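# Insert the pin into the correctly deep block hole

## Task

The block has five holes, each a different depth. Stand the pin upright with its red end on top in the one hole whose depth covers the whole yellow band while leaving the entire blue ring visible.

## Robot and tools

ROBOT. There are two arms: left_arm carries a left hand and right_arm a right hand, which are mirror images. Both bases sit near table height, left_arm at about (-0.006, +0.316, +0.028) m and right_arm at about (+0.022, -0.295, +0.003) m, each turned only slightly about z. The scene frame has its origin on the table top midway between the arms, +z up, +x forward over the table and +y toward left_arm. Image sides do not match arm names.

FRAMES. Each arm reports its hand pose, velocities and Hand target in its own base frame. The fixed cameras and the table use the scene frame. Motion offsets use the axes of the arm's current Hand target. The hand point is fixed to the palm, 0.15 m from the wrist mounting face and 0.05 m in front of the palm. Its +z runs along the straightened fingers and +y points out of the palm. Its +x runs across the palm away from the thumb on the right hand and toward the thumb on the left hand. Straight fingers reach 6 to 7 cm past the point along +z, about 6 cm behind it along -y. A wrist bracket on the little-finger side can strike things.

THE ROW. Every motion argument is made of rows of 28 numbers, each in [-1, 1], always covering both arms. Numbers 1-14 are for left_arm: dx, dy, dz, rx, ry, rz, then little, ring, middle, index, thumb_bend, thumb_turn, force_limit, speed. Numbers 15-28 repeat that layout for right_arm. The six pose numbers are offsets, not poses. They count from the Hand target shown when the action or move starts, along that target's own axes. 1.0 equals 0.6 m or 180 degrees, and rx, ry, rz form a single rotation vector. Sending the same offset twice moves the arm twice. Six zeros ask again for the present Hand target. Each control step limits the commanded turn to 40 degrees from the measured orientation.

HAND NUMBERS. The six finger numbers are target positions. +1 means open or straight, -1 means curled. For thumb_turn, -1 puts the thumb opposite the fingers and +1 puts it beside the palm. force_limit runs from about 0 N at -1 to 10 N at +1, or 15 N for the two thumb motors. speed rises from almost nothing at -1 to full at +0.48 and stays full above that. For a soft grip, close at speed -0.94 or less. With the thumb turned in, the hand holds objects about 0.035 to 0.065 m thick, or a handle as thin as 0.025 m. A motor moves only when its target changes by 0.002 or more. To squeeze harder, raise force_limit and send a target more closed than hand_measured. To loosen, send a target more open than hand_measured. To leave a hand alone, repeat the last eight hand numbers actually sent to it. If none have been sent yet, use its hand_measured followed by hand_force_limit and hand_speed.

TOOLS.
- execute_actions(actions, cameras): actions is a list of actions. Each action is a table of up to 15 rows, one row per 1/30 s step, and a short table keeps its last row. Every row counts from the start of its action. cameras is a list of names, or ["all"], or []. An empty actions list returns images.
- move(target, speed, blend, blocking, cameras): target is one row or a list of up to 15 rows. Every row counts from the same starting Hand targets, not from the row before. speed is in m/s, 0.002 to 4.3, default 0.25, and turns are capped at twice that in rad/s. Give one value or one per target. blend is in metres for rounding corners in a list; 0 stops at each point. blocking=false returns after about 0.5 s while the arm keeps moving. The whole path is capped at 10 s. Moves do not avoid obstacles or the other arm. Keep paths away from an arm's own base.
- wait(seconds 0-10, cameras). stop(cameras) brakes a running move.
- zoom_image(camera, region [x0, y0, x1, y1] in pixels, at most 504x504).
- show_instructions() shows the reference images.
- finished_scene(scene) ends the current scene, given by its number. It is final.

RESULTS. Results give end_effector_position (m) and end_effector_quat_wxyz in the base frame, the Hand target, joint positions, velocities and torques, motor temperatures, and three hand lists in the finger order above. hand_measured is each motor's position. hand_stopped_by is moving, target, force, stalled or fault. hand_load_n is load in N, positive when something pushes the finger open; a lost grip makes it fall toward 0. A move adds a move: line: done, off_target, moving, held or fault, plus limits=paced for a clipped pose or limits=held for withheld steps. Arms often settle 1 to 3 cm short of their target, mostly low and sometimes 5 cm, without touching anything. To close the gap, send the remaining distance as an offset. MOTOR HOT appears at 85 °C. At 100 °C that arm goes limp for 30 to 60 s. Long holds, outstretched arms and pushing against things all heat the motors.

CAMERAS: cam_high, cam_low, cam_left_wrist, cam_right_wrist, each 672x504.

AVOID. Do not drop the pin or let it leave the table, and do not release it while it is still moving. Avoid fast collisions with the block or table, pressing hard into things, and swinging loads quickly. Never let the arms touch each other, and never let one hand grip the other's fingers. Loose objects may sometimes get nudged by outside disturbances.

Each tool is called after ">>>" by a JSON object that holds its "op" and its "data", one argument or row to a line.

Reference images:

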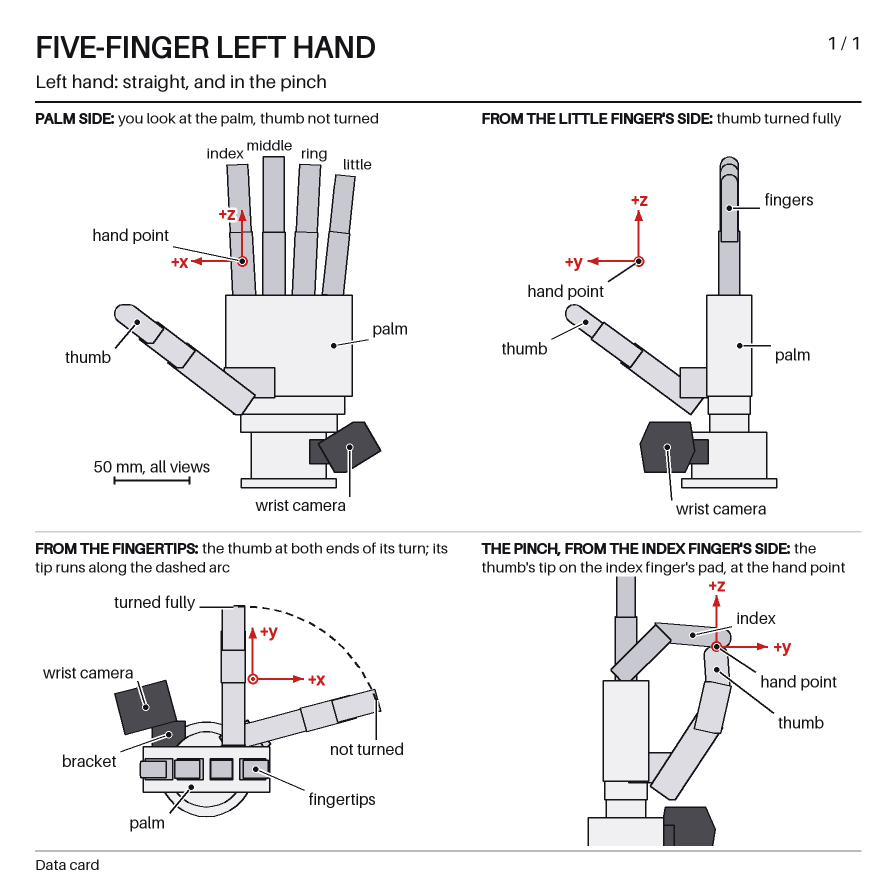

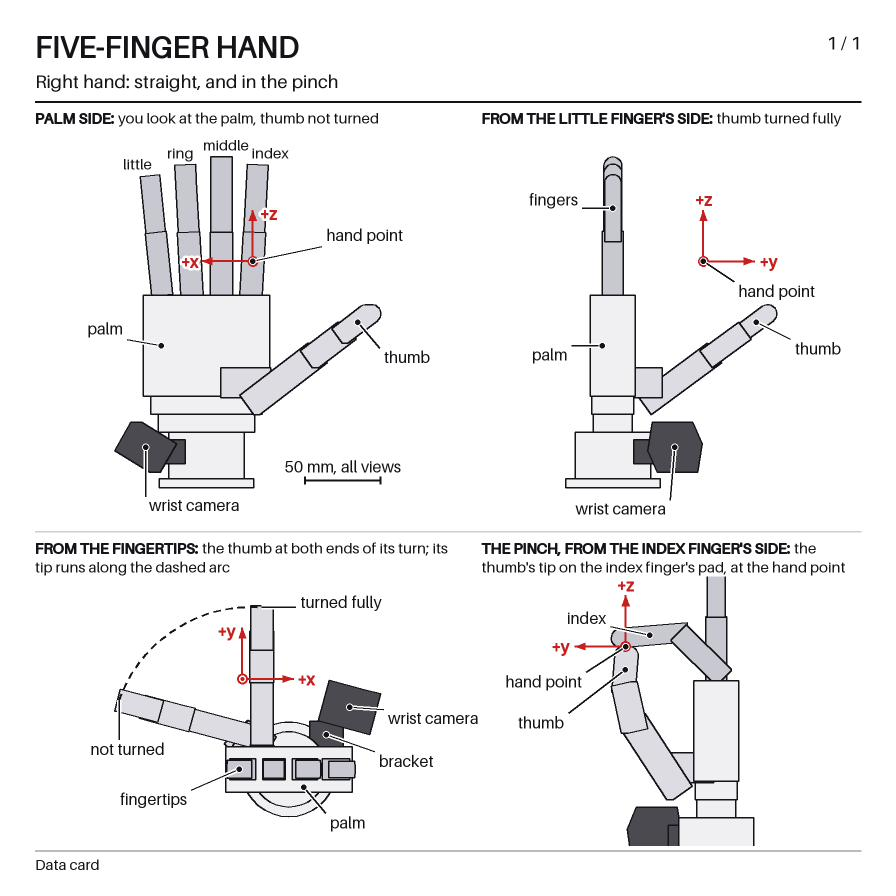

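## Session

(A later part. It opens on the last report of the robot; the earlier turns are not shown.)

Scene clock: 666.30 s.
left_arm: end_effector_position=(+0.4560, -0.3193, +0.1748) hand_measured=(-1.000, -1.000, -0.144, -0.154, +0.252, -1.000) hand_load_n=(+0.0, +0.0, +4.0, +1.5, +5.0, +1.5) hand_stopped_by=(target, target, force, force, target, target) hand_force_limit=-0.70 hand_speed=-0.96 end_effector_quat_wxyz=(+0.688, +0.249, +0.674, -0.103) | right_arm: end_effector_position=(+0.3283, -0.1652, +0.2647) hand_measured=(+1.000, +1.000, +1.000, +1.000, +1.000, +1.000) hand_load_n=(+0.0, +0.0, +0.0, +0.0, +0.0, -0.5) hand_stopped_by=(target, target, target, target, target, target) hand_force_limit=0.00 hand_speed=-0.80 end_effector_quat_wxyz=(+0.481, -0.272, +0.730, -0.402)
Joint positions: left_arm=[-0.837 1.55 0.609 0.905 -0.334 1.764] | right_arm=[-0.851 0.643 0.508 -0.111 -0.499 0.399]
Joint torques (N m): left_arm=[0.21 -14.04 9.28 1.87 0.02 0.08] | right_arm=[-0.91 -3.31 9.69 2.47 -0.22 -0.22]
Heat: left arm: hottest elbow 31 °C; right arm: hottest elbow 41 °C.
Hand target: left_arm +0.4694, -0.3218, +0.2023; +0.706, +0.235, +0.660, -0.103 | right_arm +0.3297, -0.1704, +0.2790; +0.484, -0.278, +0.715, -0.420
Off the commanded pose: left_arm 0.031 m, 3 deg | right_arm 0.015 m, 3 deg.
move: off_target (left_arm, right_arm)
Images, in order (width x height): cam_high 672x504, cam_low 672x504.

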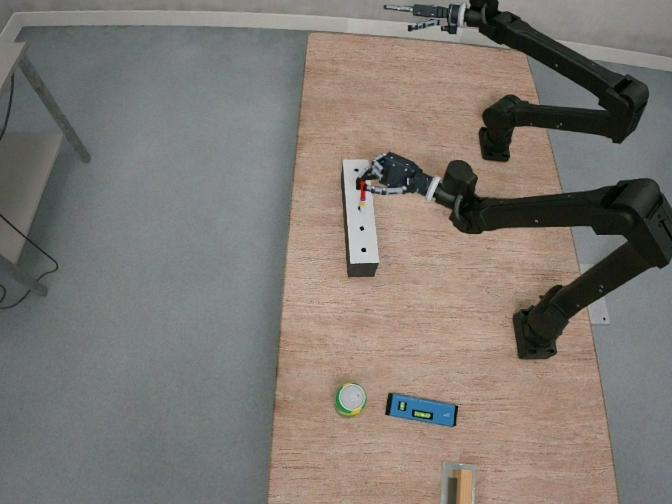

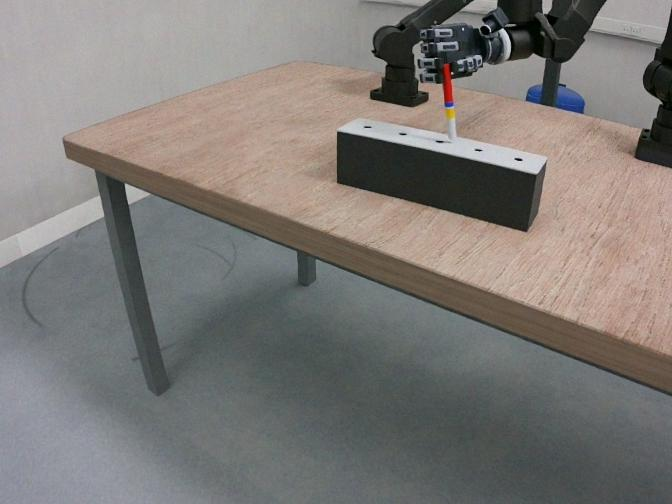

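>>> {"op": "move", "data": {
  "target": [
    [-0.0131,0.0026,0.0002,0,0,0,-1,-1,-0.52,-0.53,0.25,-1,-0.7,-0.96,0,0,0,0,0,0,1,1,1,1,1,1,0,-0.8],
    [0.0038,0.0916,-0.0481,-0.0079,-0.0364,-0.0325,-1,-1,-0.52,-0.53,0.25,-1,-0.7,-0.96,0,0,0,0,0,0,1,1,1,1,1,1,0,-0.8]
  ],
  "speed": 0.04,
  "blend": 0.005,
  "cameras": ["cam_low","cam_high"]
}}

>>> {"op": "zoom_image", "data": {
  "camera": "cam_low",
  "region": [440, 60, 510, 160]
}}

>>> {"op": "zoom_image", "data": {
  "camera": "cam_high",
  "region": [335, 190, 395, 240]
}}

Scene clock: 678.23 s.
left_arm: end_effector_position=(+0.4672, -0.2617, +0.1929) hand_measured=(-1.000, -1.000, -0.144, -0.154, +0.252, -1.000) hand_load_n=(+0.0, +0.0, +4.5, +1.5, +4.5, +1.0) hand_stopped_by=(target, target, force, force, target, target) hand_force_limit=-0.70 hand_speed=-0.96 end_effector_quat_wxyz=(+0.724, +0.195, +0.647, -0.137) | right_arm: end_effector_position=(+0.3283, -0.1652, +0.2647) hand_measured=(+1.000, +1.000, +1.000, +1.000, +1.000, +1.000) hand_load_n=(+0.0, +0.0, +0.0, +0.0, +0.0, +0.0) hand_stopped_by=(target, target, target, target, target, target) hand_force_limit=0.00 hand_speed=-0.80 end_effector_quat_wxyz=(+0.481, -0.272, +0.730, -0.402)
Joint positions: left_arm=[-0.709 1.506 0.517 1.077 -0.23 1.697] | right_arm=[-0.851 0.643 0.508 -0.111 -0.499 0.399]
Joint torques (N m): left_arm=[0.21 -12.86 5.97 3.08 0.23 -0.01] | right_arm=[-0.85 -3.6 9.58 2.33 -0.17 -0.23]
Heat: left arm: hottest elbow 31 °C; right arm: hottest elbow 41 °C.
Hand target: left_arm +0.4691, -0.2602, +0.2104; +0.739, +0.186, +0.631, -0.143 | right_arm +0.3297, -0.1704, +0.2790; +0.484, -0.278, +0.715, -0.420
Off the commanded pose: left_arm 0.018 m, 3 deg | right_arm 0.015 m, 3 deg.
move: off_target (left_arm, right_arm); blend cut to 0.0039 m at target 1
Images, in order (width x height): cam_high 672x504, cam_low 672x504.

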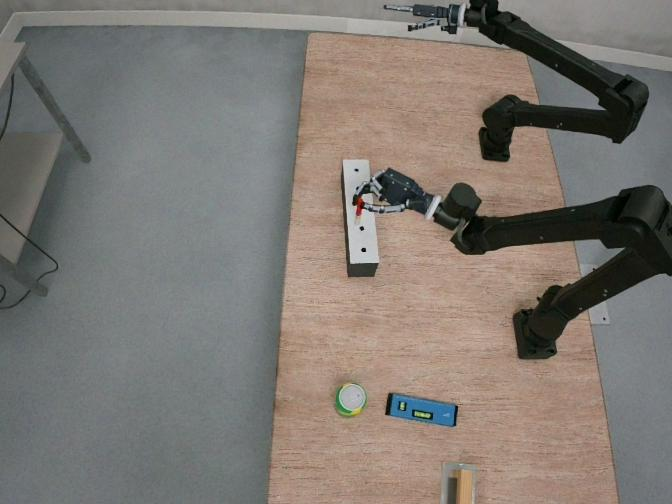

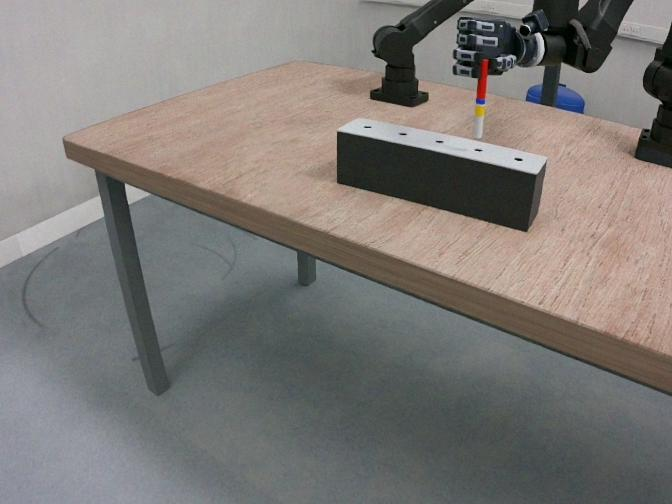

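Scaled by 5.040 from the camera's 672x504 image, which has a finer 960x720 frame.

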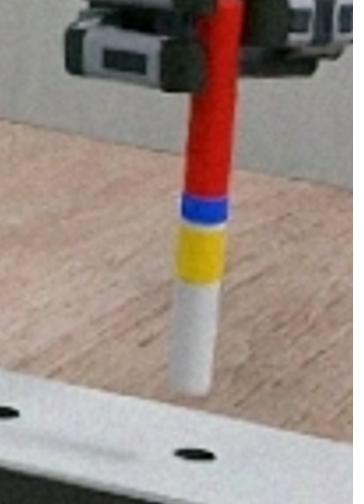

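Scaled by 8.400 from the camera's 672x504 image, which has a finer 960x720 frame.

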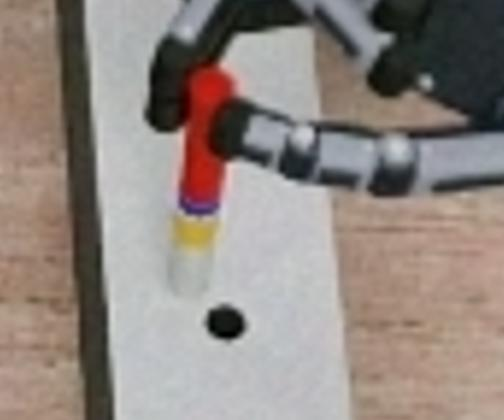

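>>> {"op": "move", "data": {
  "target": [0.0268,-0.0035,-0.0237,-0.0028,-0.0023,-0.0189,-1,-1,-0.52,-0.53,0.25,-1,-0.7,-0.96,0,0,0,0,0,0,1,1,1,1,1,1,0,-0.8],
  "speed": 0.04,
  "cameras": ["cam_low","cam_high"]
}}

>>> {"op": "zoom_image", "data": {
  "camera": "cam_low",
  "region": [440, 60, 510, 160]
}}

>>> {"op": "zoom_image", "data": {
  "camera": "cam_high",
  "region": [335, 190, 395, 240]
}}

Scene clock: 695.80 s.
left_arm: end_effector_position=(+0.4574, -0.2529, +0.1859) hand_measured=(-1.000, -1.000, -0.144, -0.154, +0.252, -1.000) hand_load_n=(+0.0, +0.0, +4.0, +1.5, +5.0, +1.0) hand_stopped_by=(target, target, force, force, target, target) hand_force_limit=-0.70 hand_speed=-0.96 end_effector_quat_wxyz=(+0.730, +0.168, +0.644, -0.158) | right_arm: end_effector_position=(+0.3283, -0.1652, +0.2647) hand_measured=(+1.000, +1.000, +1.000, +1.000, +1.000, +1.000) hand_load_n=(+0.0, -0.5, +0.0, +0.0, +0.0, +0.0) hand_stopped_by=(target, target, target, target, target, target) hand_force_limit=0.00 hand_speed=-0.80 end_effector_quat_wxyz=(+0.481, -0.272, +0.730, -0.402)
Joint positions: left_arm=[-0.709 1.515 0.476 1.157 -0.239 1.64] | right_arm=[-0.851 0.643 0.508 -0.111 -0.499 0.399]
Joint torques (N m): left_arm=[-0.5 -10.52 5.61 3.08 -0.1 -0.03] | right_arm=[-1.03 -3.37 9.63 2.43 -0.18 -0.18]
Heat: left arm: hottest elbow 29 °C; right arm: hottest elbow 41 °C.
Hand target: left_arm +0.4583, -0.2552, +0.1924; +0.738, +0.163, +0.634, -0.163 | right_arm +0.3297, -0.1704, +0.2790; +0.484, -0.278, +0.715, -0.420
Off the commanded pose: left_arm 0.007 m, 2 deg | right_arm 0.015 m, 3 deg.
move: off_target (right_arm)
Images, in order (width x height): cam_high 672x504, cam_low 672x504.

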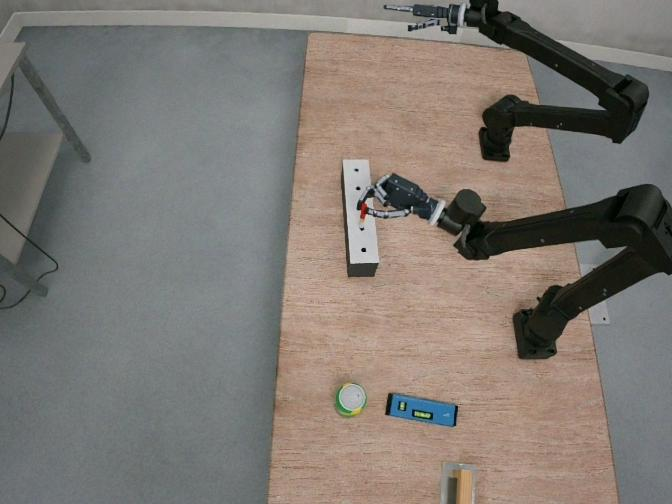

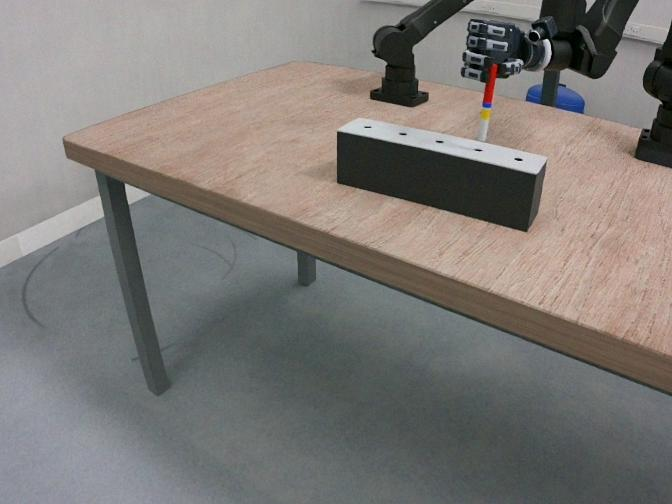

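Scaled by 5.040 from the camera's 672x504 image, which has a finer 960x720 frame.

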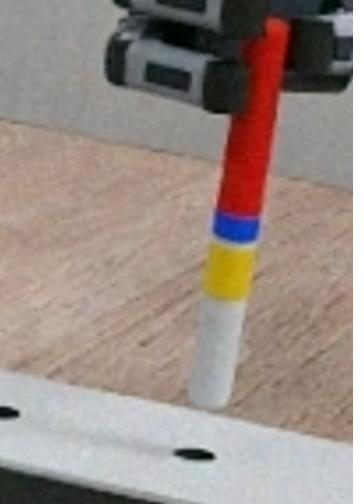

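Scaled by 8.400 from the camera's 672x504 image, which has a finer 960x720 frame.

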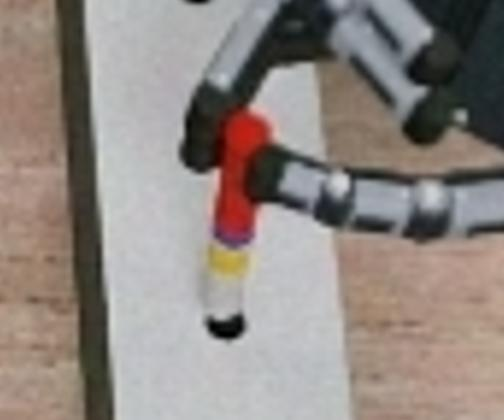

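>>> {"op": "move", "data": {
  "target": [0.0195,-0.0103,-0.0027,0,0,0,-1,-1,-0.52,-0.53,0.25,-1,-0.7,-0.96,0,0,0,0,0,0,1,1,1,1,1,1,0,-0.8],
  "speed": 0.03,
  "cameras": ["cam_low","cam_high"]
}}

>>> {"op": "zoom_image", "data": {
  "camera": "cam_low",
  "region": [450, 100, 510, 160]
}}

>>> {"op": "zoom_image", "data": {
  "camera": "cam_high",
  "region": [335, 195, 380, 240]
}}

Scene clock: 707.80 s.
left_arm: end_effector_position=(+0.4588, -0.2524, +0.1750) hand_measured=(-1.000, -1.000, -0.144, -0.154, +0.252, -1.000) hand_load_n=(+0.0, +0.0, +4.0, +1.0, +5.0, +1.0) hand_stopped_by=(target, target, force, force, target, target) hand_force_limit=-0.70 hand_speed=-0.96 end_effector_quat_wxyz=(+0.731, +0.162, +0.644, -0.154) | right_arm: end_effector_position=(+0.3283, -0.1652, +0.2647) hand_measured=(+1.000, +1.000, +1.000, +1.000, +1.000, +1.000) hand_load_n=(+0.0, +0.0, +0.0, +0.0, +0.0, +0.0) hand_stopped_by=(target, target, target, target, target, target) hand_force_limit=0.00 hand_speed=-0.80 end_effector_quat_wxyz=(+0.481, -0.272, +0.730, -0.402)
Joint positions: left_arm=[-0.712 1.562 0.476 1.208 -0.256 1.64] | right_arm=[-0.851 0.643 0.508 -0.111 -0.499 0.399]
Joint torques (N m): left_arm=[-1.55 -10.75 5.07 3.08 -0.1 0] | right_arm=[-0.73 -3.43 9.72 2.39 -0.21 -0.22]
Heat: left arm: hottest elbow 29 °C; right arm: hottest elbow 41 °C.
Hand target: left_arm +0.4557, -0.2604, +0.1804; +0.738, +0.163, +0.634, -0.163 | right_arm +0.3297, -0.1704, +0.2790; +0.484, -0.278, +0.715, -0.420
Off the commanded pose: left_arm 0.010 m, 2 deg | right_arm 0.015 m, 3 deg.
move: off_target (right_arm)
Images, in order (width x height): cam_high 672x504, cam_low 672x504.

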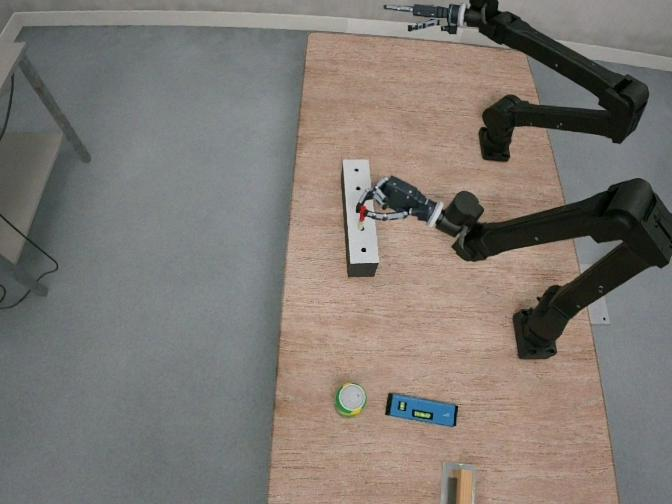

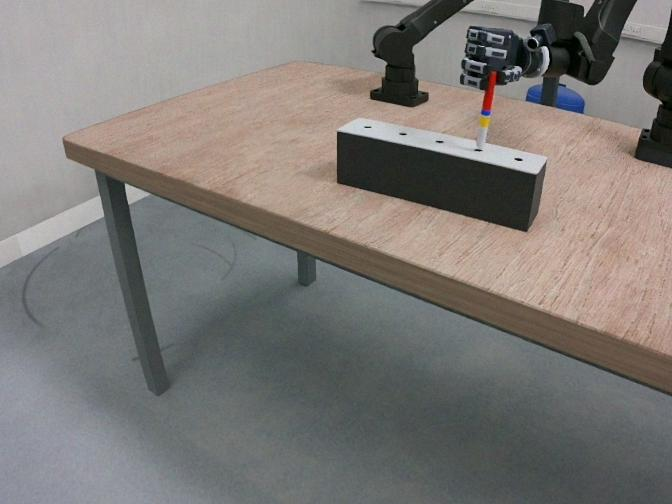

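Scaled by 8.400 from the camera's 672x504 image, which has a finer 960x720 frame.

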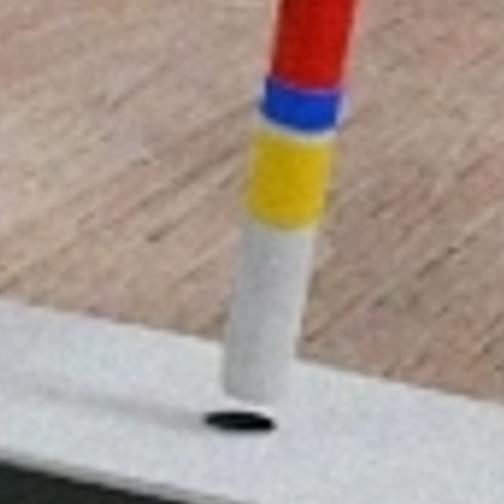

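Scaled by 11.200 from the camera's 672x504 image, which has a finer 960x720 frame.

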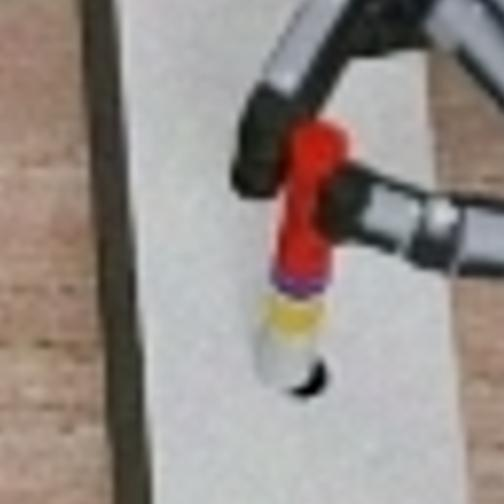

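>>> {"op": "move", "data": {
  "target": [0,-0.0059,0.0017,-0.0004,0.0114,-0.0057,-1,-1,-0.52,-0.53,0.25,-1,-0.7,-0.96,0,0,0,0,0,0,1,1,1,1,1,1,0,-0.8],
  "speed": 0.03,
  "cameras": ["cam_low","cam_high"]
}}

>>> {"op": "zoom_image", "data": {
  "camera": "cam_low",
  "region": [450, 100, 510, 160]
}}

>>> {"op": "zoom_image", "data": {
  "camera": "cam_high",
  "region": [335, 195, 380, 240]
}}

Scene clock: 715.93 s.
left_arm: end_effector_position=(+0.4562, -0.2544, +0.1677) hand_measured=(-1.000, -1.000, -0.144, -0.154, +0.252, -1.000) hand_load_n=(+0.0, +0.0, +4.0, +1.5, +5.0, +0.5) hand_stopped_by=(target, target, force, force, target, target) hand_force_limit=-0.70 hand_speed=-0.96 end_effector_quat_wxyz=(+0.718, +0.160, +0.659, -0.156) | right_arm: end_effector_position=(+0.3283, -0.1652, +0.2647) hand_measured=(+1.000, +1.000, +1.000, +1.000, +1.000, +1.000) hand_load_n=(+0.0, +0.0, -0.5, +0.0, +0.0, -0.5) hand_stopped_by=(target, target, target, target, target, target) hand_force_limit=0.00 hand_speed=-0.80 end_effector_quat_wxyz=(+0.481, -0.272, +0.730, -0.402)
Joint positions: left_arm=[-0.722 1.549 0.476 1.157 -0.268 1.617] | right_arm=[-0.851 0.643 0.508 -0.111 -0.499 0.399]
Joint torques (N m): left_arm=[-1.55 -12.75 6.01 1.84 -0.11 -0.04] | right_arm=[-1.38 -3.43 9.59 2.44 -0.18 -0.23]
Heat: left arm: hottest elbow 29 °C; right arm: hottest elbow 41 °C.
Hand target: left_arm +0.4550, -0.2641, +0.1804; +0.725, +0.160, +0.649, -0.167 | right_arm +0.3297, -0.1704, +0.2790; +0.484, -0.278, +0.715, -0.420
Off the commanded pose: left_arm 0.016 m, 2 deg | right_arm 0.015 m, 3 deg.
move: off_target (left_arm, right_arm)
Images, in order (width x height): cam_high 672x504, cam_low 672x504.

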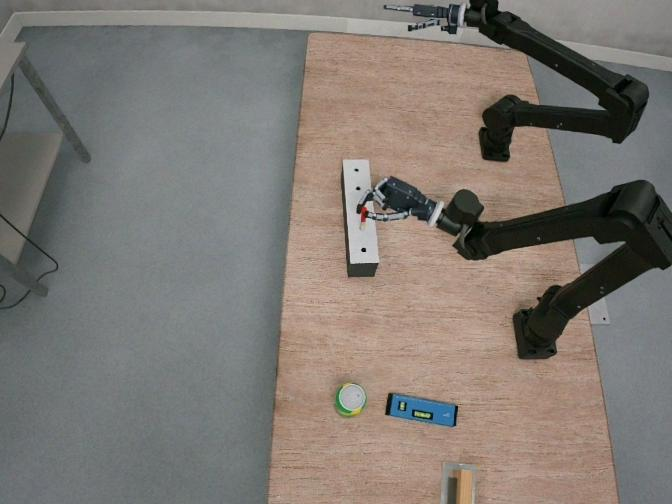

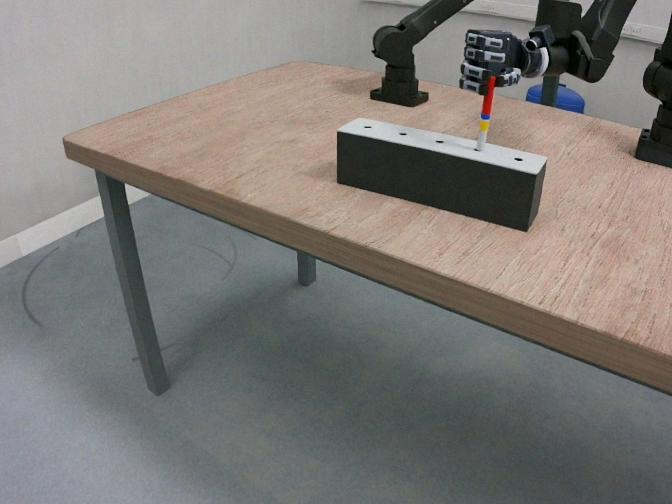

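Scaled by 8.400 from the camera's 672x504 image, which has a finer 960x720 frame.

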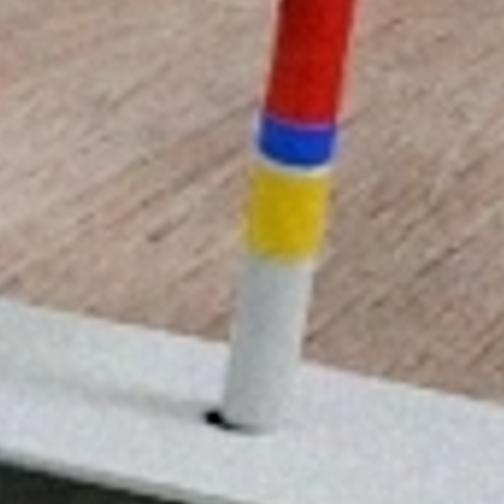

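Scaled by 11.200 from the camera's 672x504 image, which has a finer 960x720 frame.

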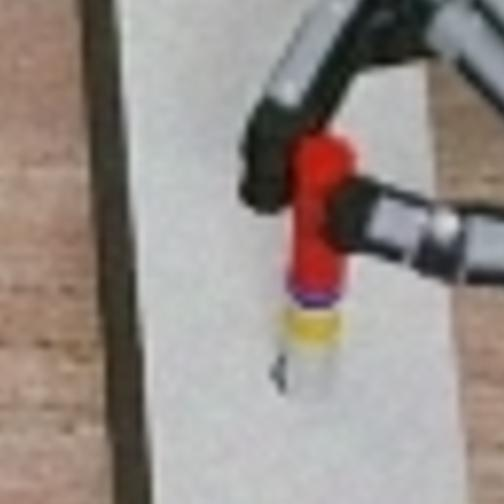

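>>> {"op": "move", "data": {
  "target": [-0.0045,-0.0018,0.0053,0,0,0,-1,-1,-0.52,-0.53,0.25,-1,-0.7,-0.96,0,0,0,0,0,0,1,1,1,1,1,1,0,-0.8],
  "speed": 0.02,
  "cameras": ["cam_low","cam_high"]
}}

>>> {"op": "zoom_image", "data": {
  "camera": "cam_low",
  "region": [450, 100, 510, 160]
}}

>>> {"op": "zoom_image", "data": {
  "camera": "cam_high",
  "region": [335, 195, 380, 240]
}}

Scene clock: 723.80 s.
left_arm: end_effector_position=(+0.4559, -0.2542, +0.1677) hand_measured=(-1.000, -1.000, -0.144, -0.154, +0.252, -1.000) hand_load_n=(+0.0, +0.0, +4.0, +1.5, +5.0, +1.0) hand_stopped_by=(target, target, force, force, target, target) hand_force_limit=-0.70 hand_speed=-0.96 end_effector_quat_wxyz=(+0.717, +0.161, +0.661, -0.155) | right_arm: end_effector_position=(+0.3283, -0.1652, +0.2647) hand_measured=(+1.000, +1.000, +1.000, +1.000, +1.000, +1.000) hand_load_n=(+0.0, +0.0, +0.0, +0.0, +0.0, +0.0) hand_stopped_by=(target, target, target, target, target, target) hand_force_limit=0.00 hand_speed=-0.80 end_effector_quat_wxyz=(+0.481, -0.272, +0.730, -0.402)
Joint positions: left_arm=[-0.722 1.542 0.476 1.145 -0.268 1.617] | right_arm=[-0.851 0.643 0.508 -0.111 -0.499 0.399]
Joint torques (N m): left_arm=[-1.55 -12.57 6.86 1.78 -0.11 -0.02] | right_arm=[-1.44 -3.6 9.62 2.52 -0.21 -0.23]
Heat: left arm: hottest elbow 29 °C; right arm: hottest elbow 41 °C.
Hand target: left_arm +0.4571, -0.2664, +0.1834; +0.725, +0.160, +0.649, -0.167 | right_arm +0.3297, -0.1704, +0.2790; +0.484, -0.278, +0.715, -0.420
Off the commanded pose: left_arm 0.020 m, 2 deg | right_arm 0.015 m, 3 deg.
move: off_target (left_arm, right_arm)
Images, in order (width x height): cam_high 672x504, cam_low 672x504.

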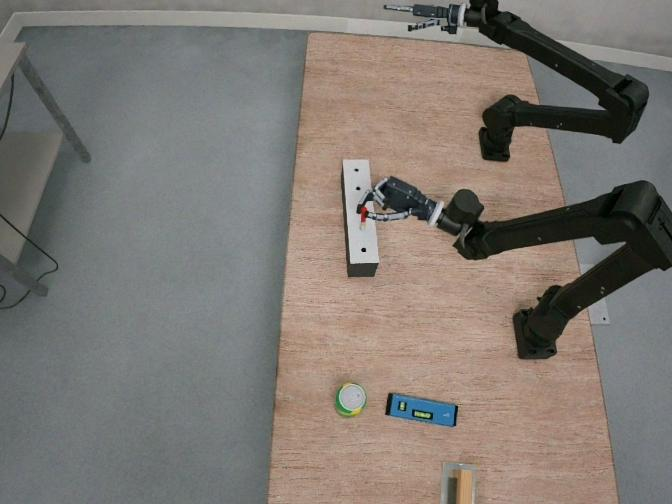

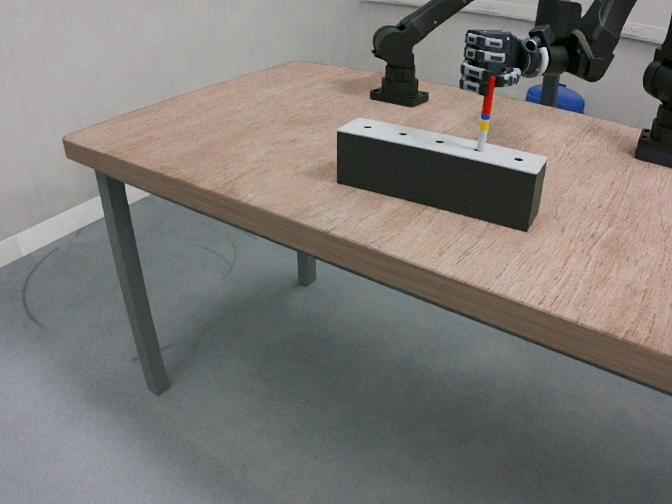

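Scaled by 8.400 from the camera's 672x504 image, which has a finer 960x720 frame.

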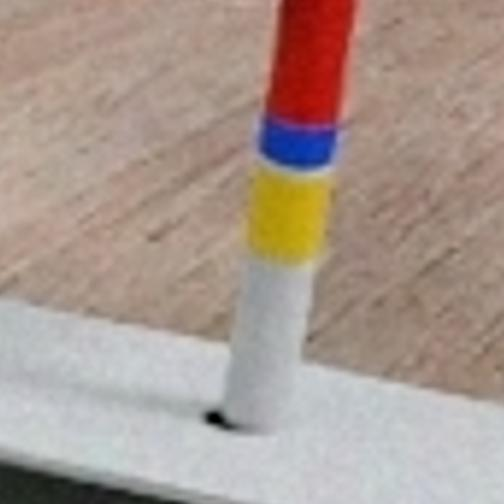

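Scaled by 11.200 from the camera's 672x504 image, which has a finer 960x720 frame.

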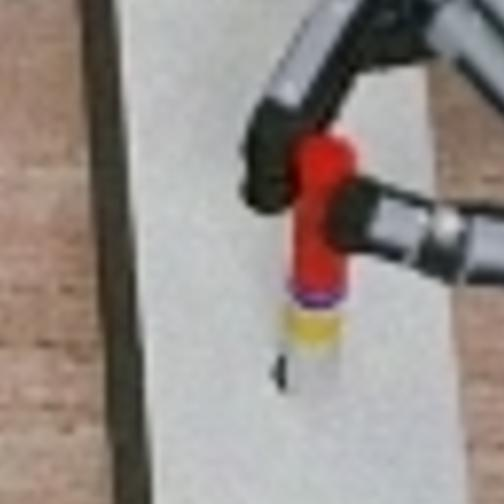

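>>> {"op": "move", "data": {
  "target": [-0.0091,-0.0018,0.0093,0,0,0,-1,-1,-0.52,-0.53,0.25,-1,-0.7,-0.96,0,0,0,0,0,0,1,1,1,1,1,1,0,-0.8],
  "speed": 0.02,
  "cameras": ["cam_low","cam_high"]
}}

>>> {"op": "zoom_image", "data": {
  "camera": "cam_low",
  "region": [450, 100, 510, 160]
}}

>>> {"op": "zoom_image", "data": {
  "camera": "cam_high",
  "region": [335, 195, 380, 240]
}}

Scene clock: 751.47 s.
left_arm: end_effector_position=(+0.4562, -0.2544, +0.1674) hand_measured=(-1.000, -1.000, -0.144, -0.154, +0.252, -1.000) hand_load_n=(+0.5, +0.0, +4.5, +1.0, +5.0, +0.5) hand_stopped_by=(target, target, force, force, target, target) hand_force_limit=-0.70 hand_speed=-0.96 end_effector_quat_wxyz=(+0.712, +0.163, +0.665, -0.153) | right_arm: end_effector_position=(+0.3283, -0.1652, +0.2647) hand_measured=(+1.000, +1.000, +1.000, +1.000, +1.000, +1.000) hand_load_n=(+0.0, +0.0, +0.0, +0.0, +0.0, -0.5) hand_stopped_by=(target, target, target, target, target, target) hand_force_limit=0.00 hand_speed=-0.80 end_effector_quat_wxyz=(+0.481, -0.272, +0.730, -0.402)
Joint positions: left_arm=[-0.722 1.532 0.479 1.117 -0.268 1.617] | right_arm=[-0.851 0.643 0.508 -0.111 -0.499 0.399]
Joint torques (N m): left_arm=[-1.49 -12.45 8.1 1.78 -0.11 -0.03] | right_arm=[-1.38 -3.49 9.63 2.48 -0.2 -0.2]
Heat: left arm: hottest elbow 30 °C; right arm: hottest elbow 41 °C.
Hand target: left_arm +0.4610, -0.2696, +0.1894; +0.725, +0.160, +0.649, -0.167 | right_arm +0.3297, -0.1704, +0.2790; +0.484, -0.278, +0.715, -0.420
Off the commanded pose: left_arm 0.027 m, 3 deg | right_arm 0.015 m, 3 deg.
move: off_target (left_arm, right_arm)
Images, in order (width x height): cam_high 672x504, cam_low 672x504.

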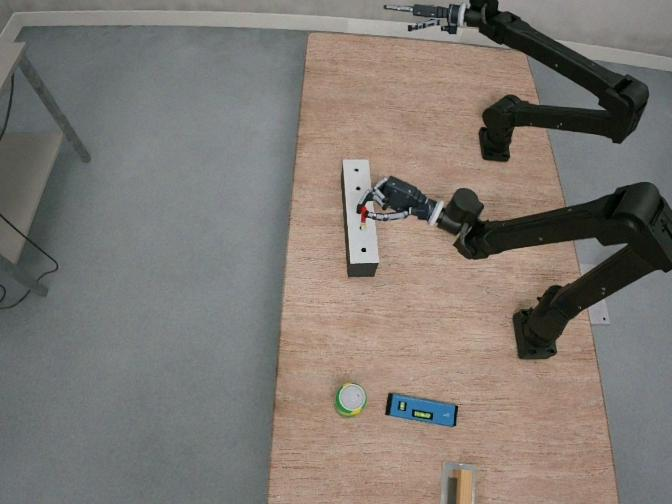

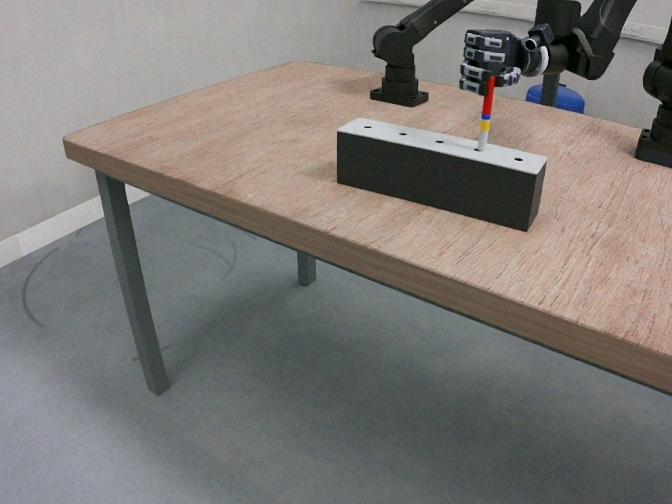

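Scaled by 8.400 from the camera's 672x504 image, which has a finer 960x720 frame.

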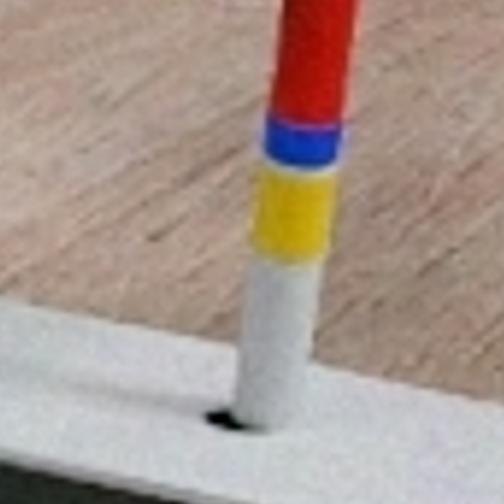

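Scaled by 11.200 from the camera's 672x504 image, which has a finer 960x720 frame.

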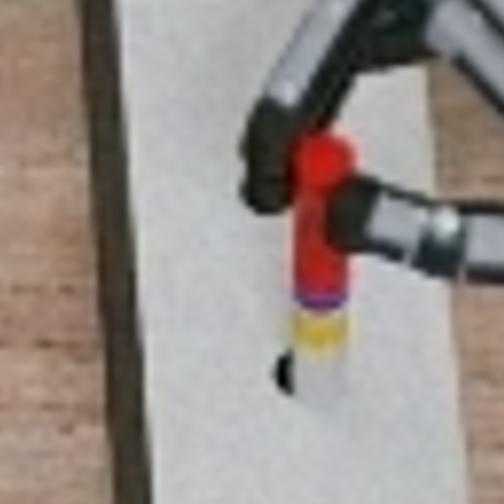

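>>> {"op": "move", "data": {
  "target": [-0.0195,0.0006,0.0053,0,0,0,-1,-1,-0.52,-0.53,0.25,-1,-0.7,-0.96,0,0,0,0,0,0,1,1,1,1,1,1,0,-0.8],
  "speed": 0.03,
  "cameras": ["cam_low","cam_high"]
}}

>>> {"op": "zoom_image", "data": {
  "camera": "cam_low",
  "region": [450, 90, 520, 160]
}}

>>> {"op": "zoom_image", "data": {
  "camera": "cam_high",
  "region": [335, 195, 380, 240]
}}

Scene clock: 759.20 s.
left_arm: end_effector_position=(+0.4573, -0.2553, +0.1774) hand_measured=(-1.000, -1.000, -0.144, -0.154, +0.252, -1.000) hand_load_n=(+0.5, +0.5, +4.0, +1.5, +5.0, +1.0) hand_stopped_by=(target, target, force, force, target, target) hand_force_limit=-0.70 hand_speed=-0.96 end_effector_quat_wxyz=(+0.711, +0.164, +0.666, -0.152) | right_arm: end_effector_position=(+0.3283, -0.1652, +0.2647) hand_measured=(+1.000, +1.000, +1.000, +1.000, +1.000, +1.000) hand_load_n=(+0.0, +0.0, +0.0, +0.0, +0.0, +0.0) hand_stopped_by=(target, target, target, target, target, target) hand_force_limit=0.00 hand_speed=-0.80 end_effector_quat_wxyz=(+0.481, -0.272, +0.730, -0.402)
Joint positions: left_arm=[-0.722 1.495 0.49 1.065 -0.268 1.617] | right_arm=[-0.851 0.643 0.508 -0.111 -0.499 0.399]
Joint torques (N m): left_arm=[-1.38 -12.34 8.64 1.85 -0.02 -0.03] | right_arm=[-0.97 -2.96 9.74 2.5 -0.19 -0.23]
Heat: left arm: hottest elbow 29 °C; right arm: hottest elbow 41 °C.
Hand target: left_arm +0.4628, -0.2703, +0.2014; +0.725, +0.160, +0.649, -0.167 | right_arm +0.3297, -0.1704, +0.2790; +0.484, -0.278, +0.715, -0.420
Off the commanded pose: left_arm 0.029 m, 3 deg | right_arm 0.015 m, 3 deg.
move: off_target (left_arm, right_arm)
Images, in order (width x height): cam_high 672x504, cam_low 672x504.

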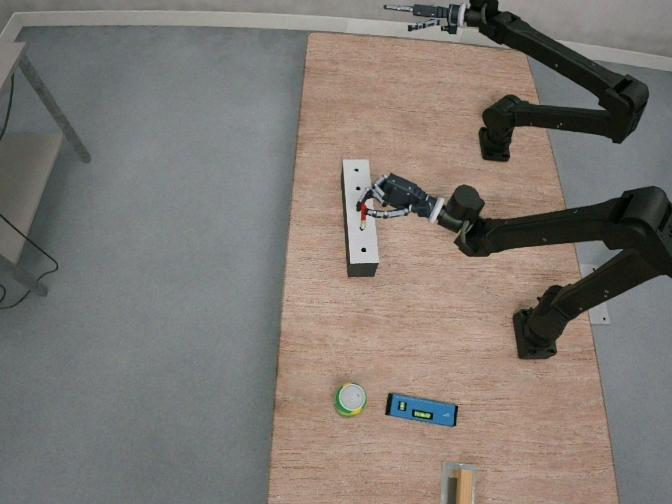

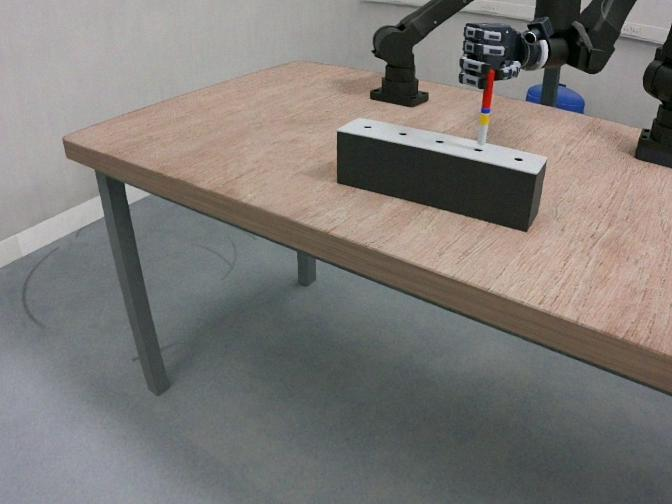

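Scaled by 7.200 from the camera's 672x504 image, which has a finer 960x720 frame.

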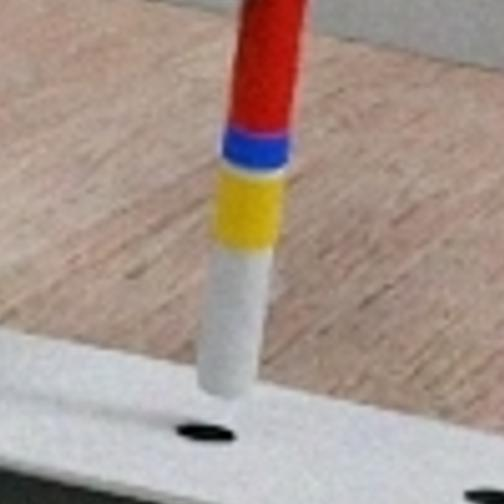

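Scaled by 11.200 from the camera's 672x504 image, which has a finer 960x720 frame.

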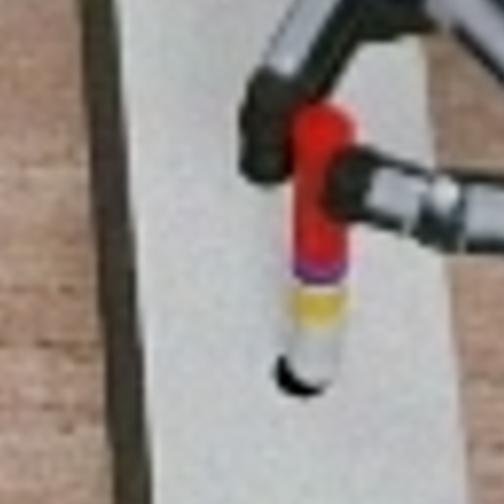

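>>> {"op": "move", "data": {
  "target": [0.0264,-0.0070,-0.0030,0,0,0,-1,-1,-0.52,-0.53,0.25,-1,-0.7,-0.96,0,0,0,0,0,0,1,1,1,1,1,1,0,-0.8],
  "speed": 0.03,
  "cameras": ["cam_low","cam_high"]
}}

>>> {"op": "zoom_image", "data": {
  "camera": "cam_low",
  "region": [450, 100, 510, 160]
}}

>>> {"op": "zoom_image", "data": {
  "camera": "cam_high",
  "region": [335, 195, 380, 240]
}}

Scene clock: 767.57 s.
left_arm: end_effector_position=(+0.4566, -0.2590, +0.1683) hand_measured=(-1.000, -1.000, -0.144, -0.154, +0.252, -1.000) hand_load_n=(+0.0, +0.0, +4.5, +1.5, +5.0, +1.0) hand_stopped_by=(target, target, force, force, target, target) hand_force_limit=-0.70 hand_speed=-0.96 end_effector_quat_wxyz=(+0.711, +0.164, +0.667, -0.152) | right_arm: end_effector_position=(+0.3283, -0.1652, +0.2647) hand_measured=(+1.000, +1.000, +1.000, +1.000, +1.000, +1.000) hand_load_n=(+0.0, +0.0, +0.0, +0.0, +0.0, +0.0) hand_stopped_by=(target, target, target, target, target, target) hand_force_limit=0.00 hand_speed=-0.80 end_effector_quat_wxyz=(+0.481, -0.272, +0.730, -0.402)
Joint positions: left_arm=[-0.731 1.53 0.49 1.099 -0.277 1.617] | right_arm=[-0.851 0.643 0.508 -0.111 -0.499 0.399]
Joint torques (N m): left_arm=[-1.55 -10.75 7.75 3.1 -0.12 -0.01] | right_arm=[-1.14 -3.9 9.68 2.51 -0.19 -0.24]
Heat: left arm: hottest elbow 29 °C; right arm: hottest elbow 41 °C.
Hand target: left_arm +0.4609, -0.2738, +0.1854; +0.725, +0.160, +0.649, -0.167 | right_arm +0.3297, -0.1704, +0.2790; +0.484, -0.278, +0.715, -0.420
Off the commanded pose: left_arm 0.023 m, 3 deg | right_arm 0.015 m, 3 deg.
move: off_target (left_arm, right_arm)
Images, in order (width x height): cam_high 672x504, cam_low 672x504.

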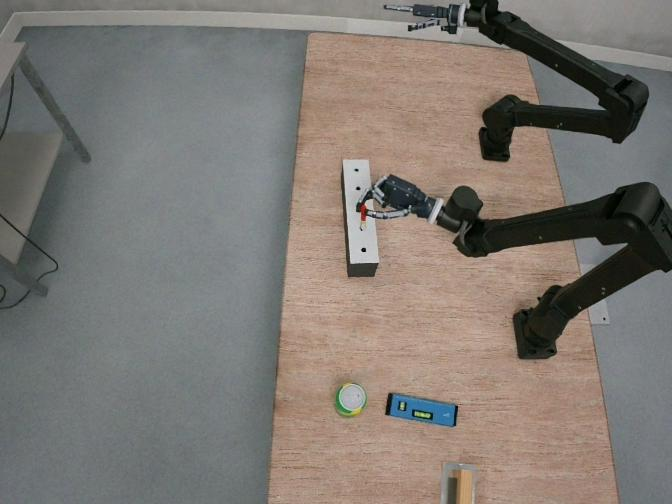

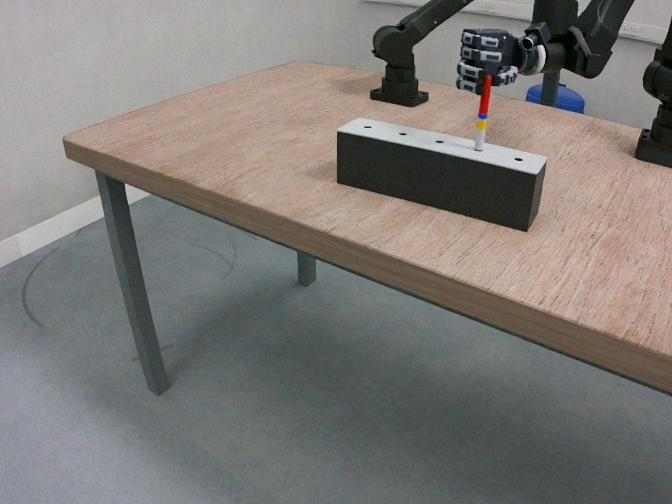

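Scaled by 8.400 from the camera's 672x504 image, which has a finer 960x720 frame.

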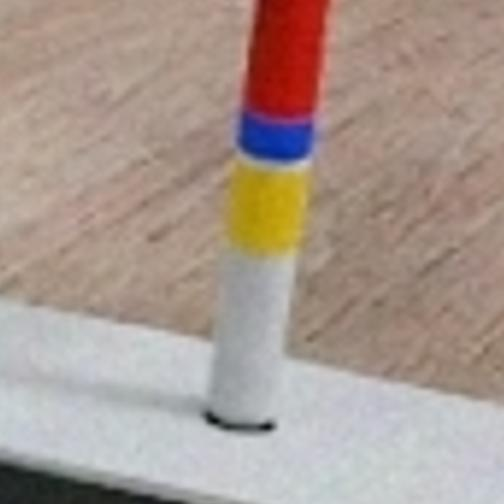

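Scaled by 11.200 from the camera's 672x504 image, which has a finer 960x720 frame.

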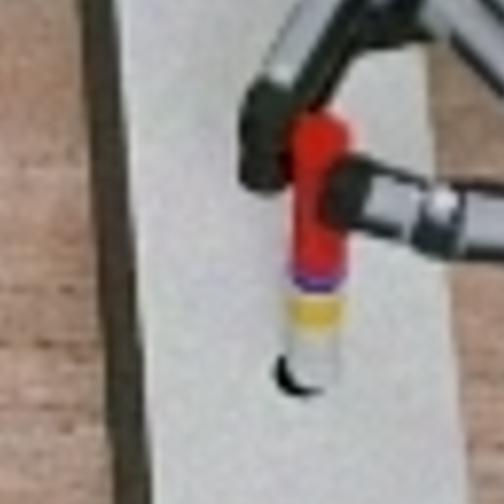

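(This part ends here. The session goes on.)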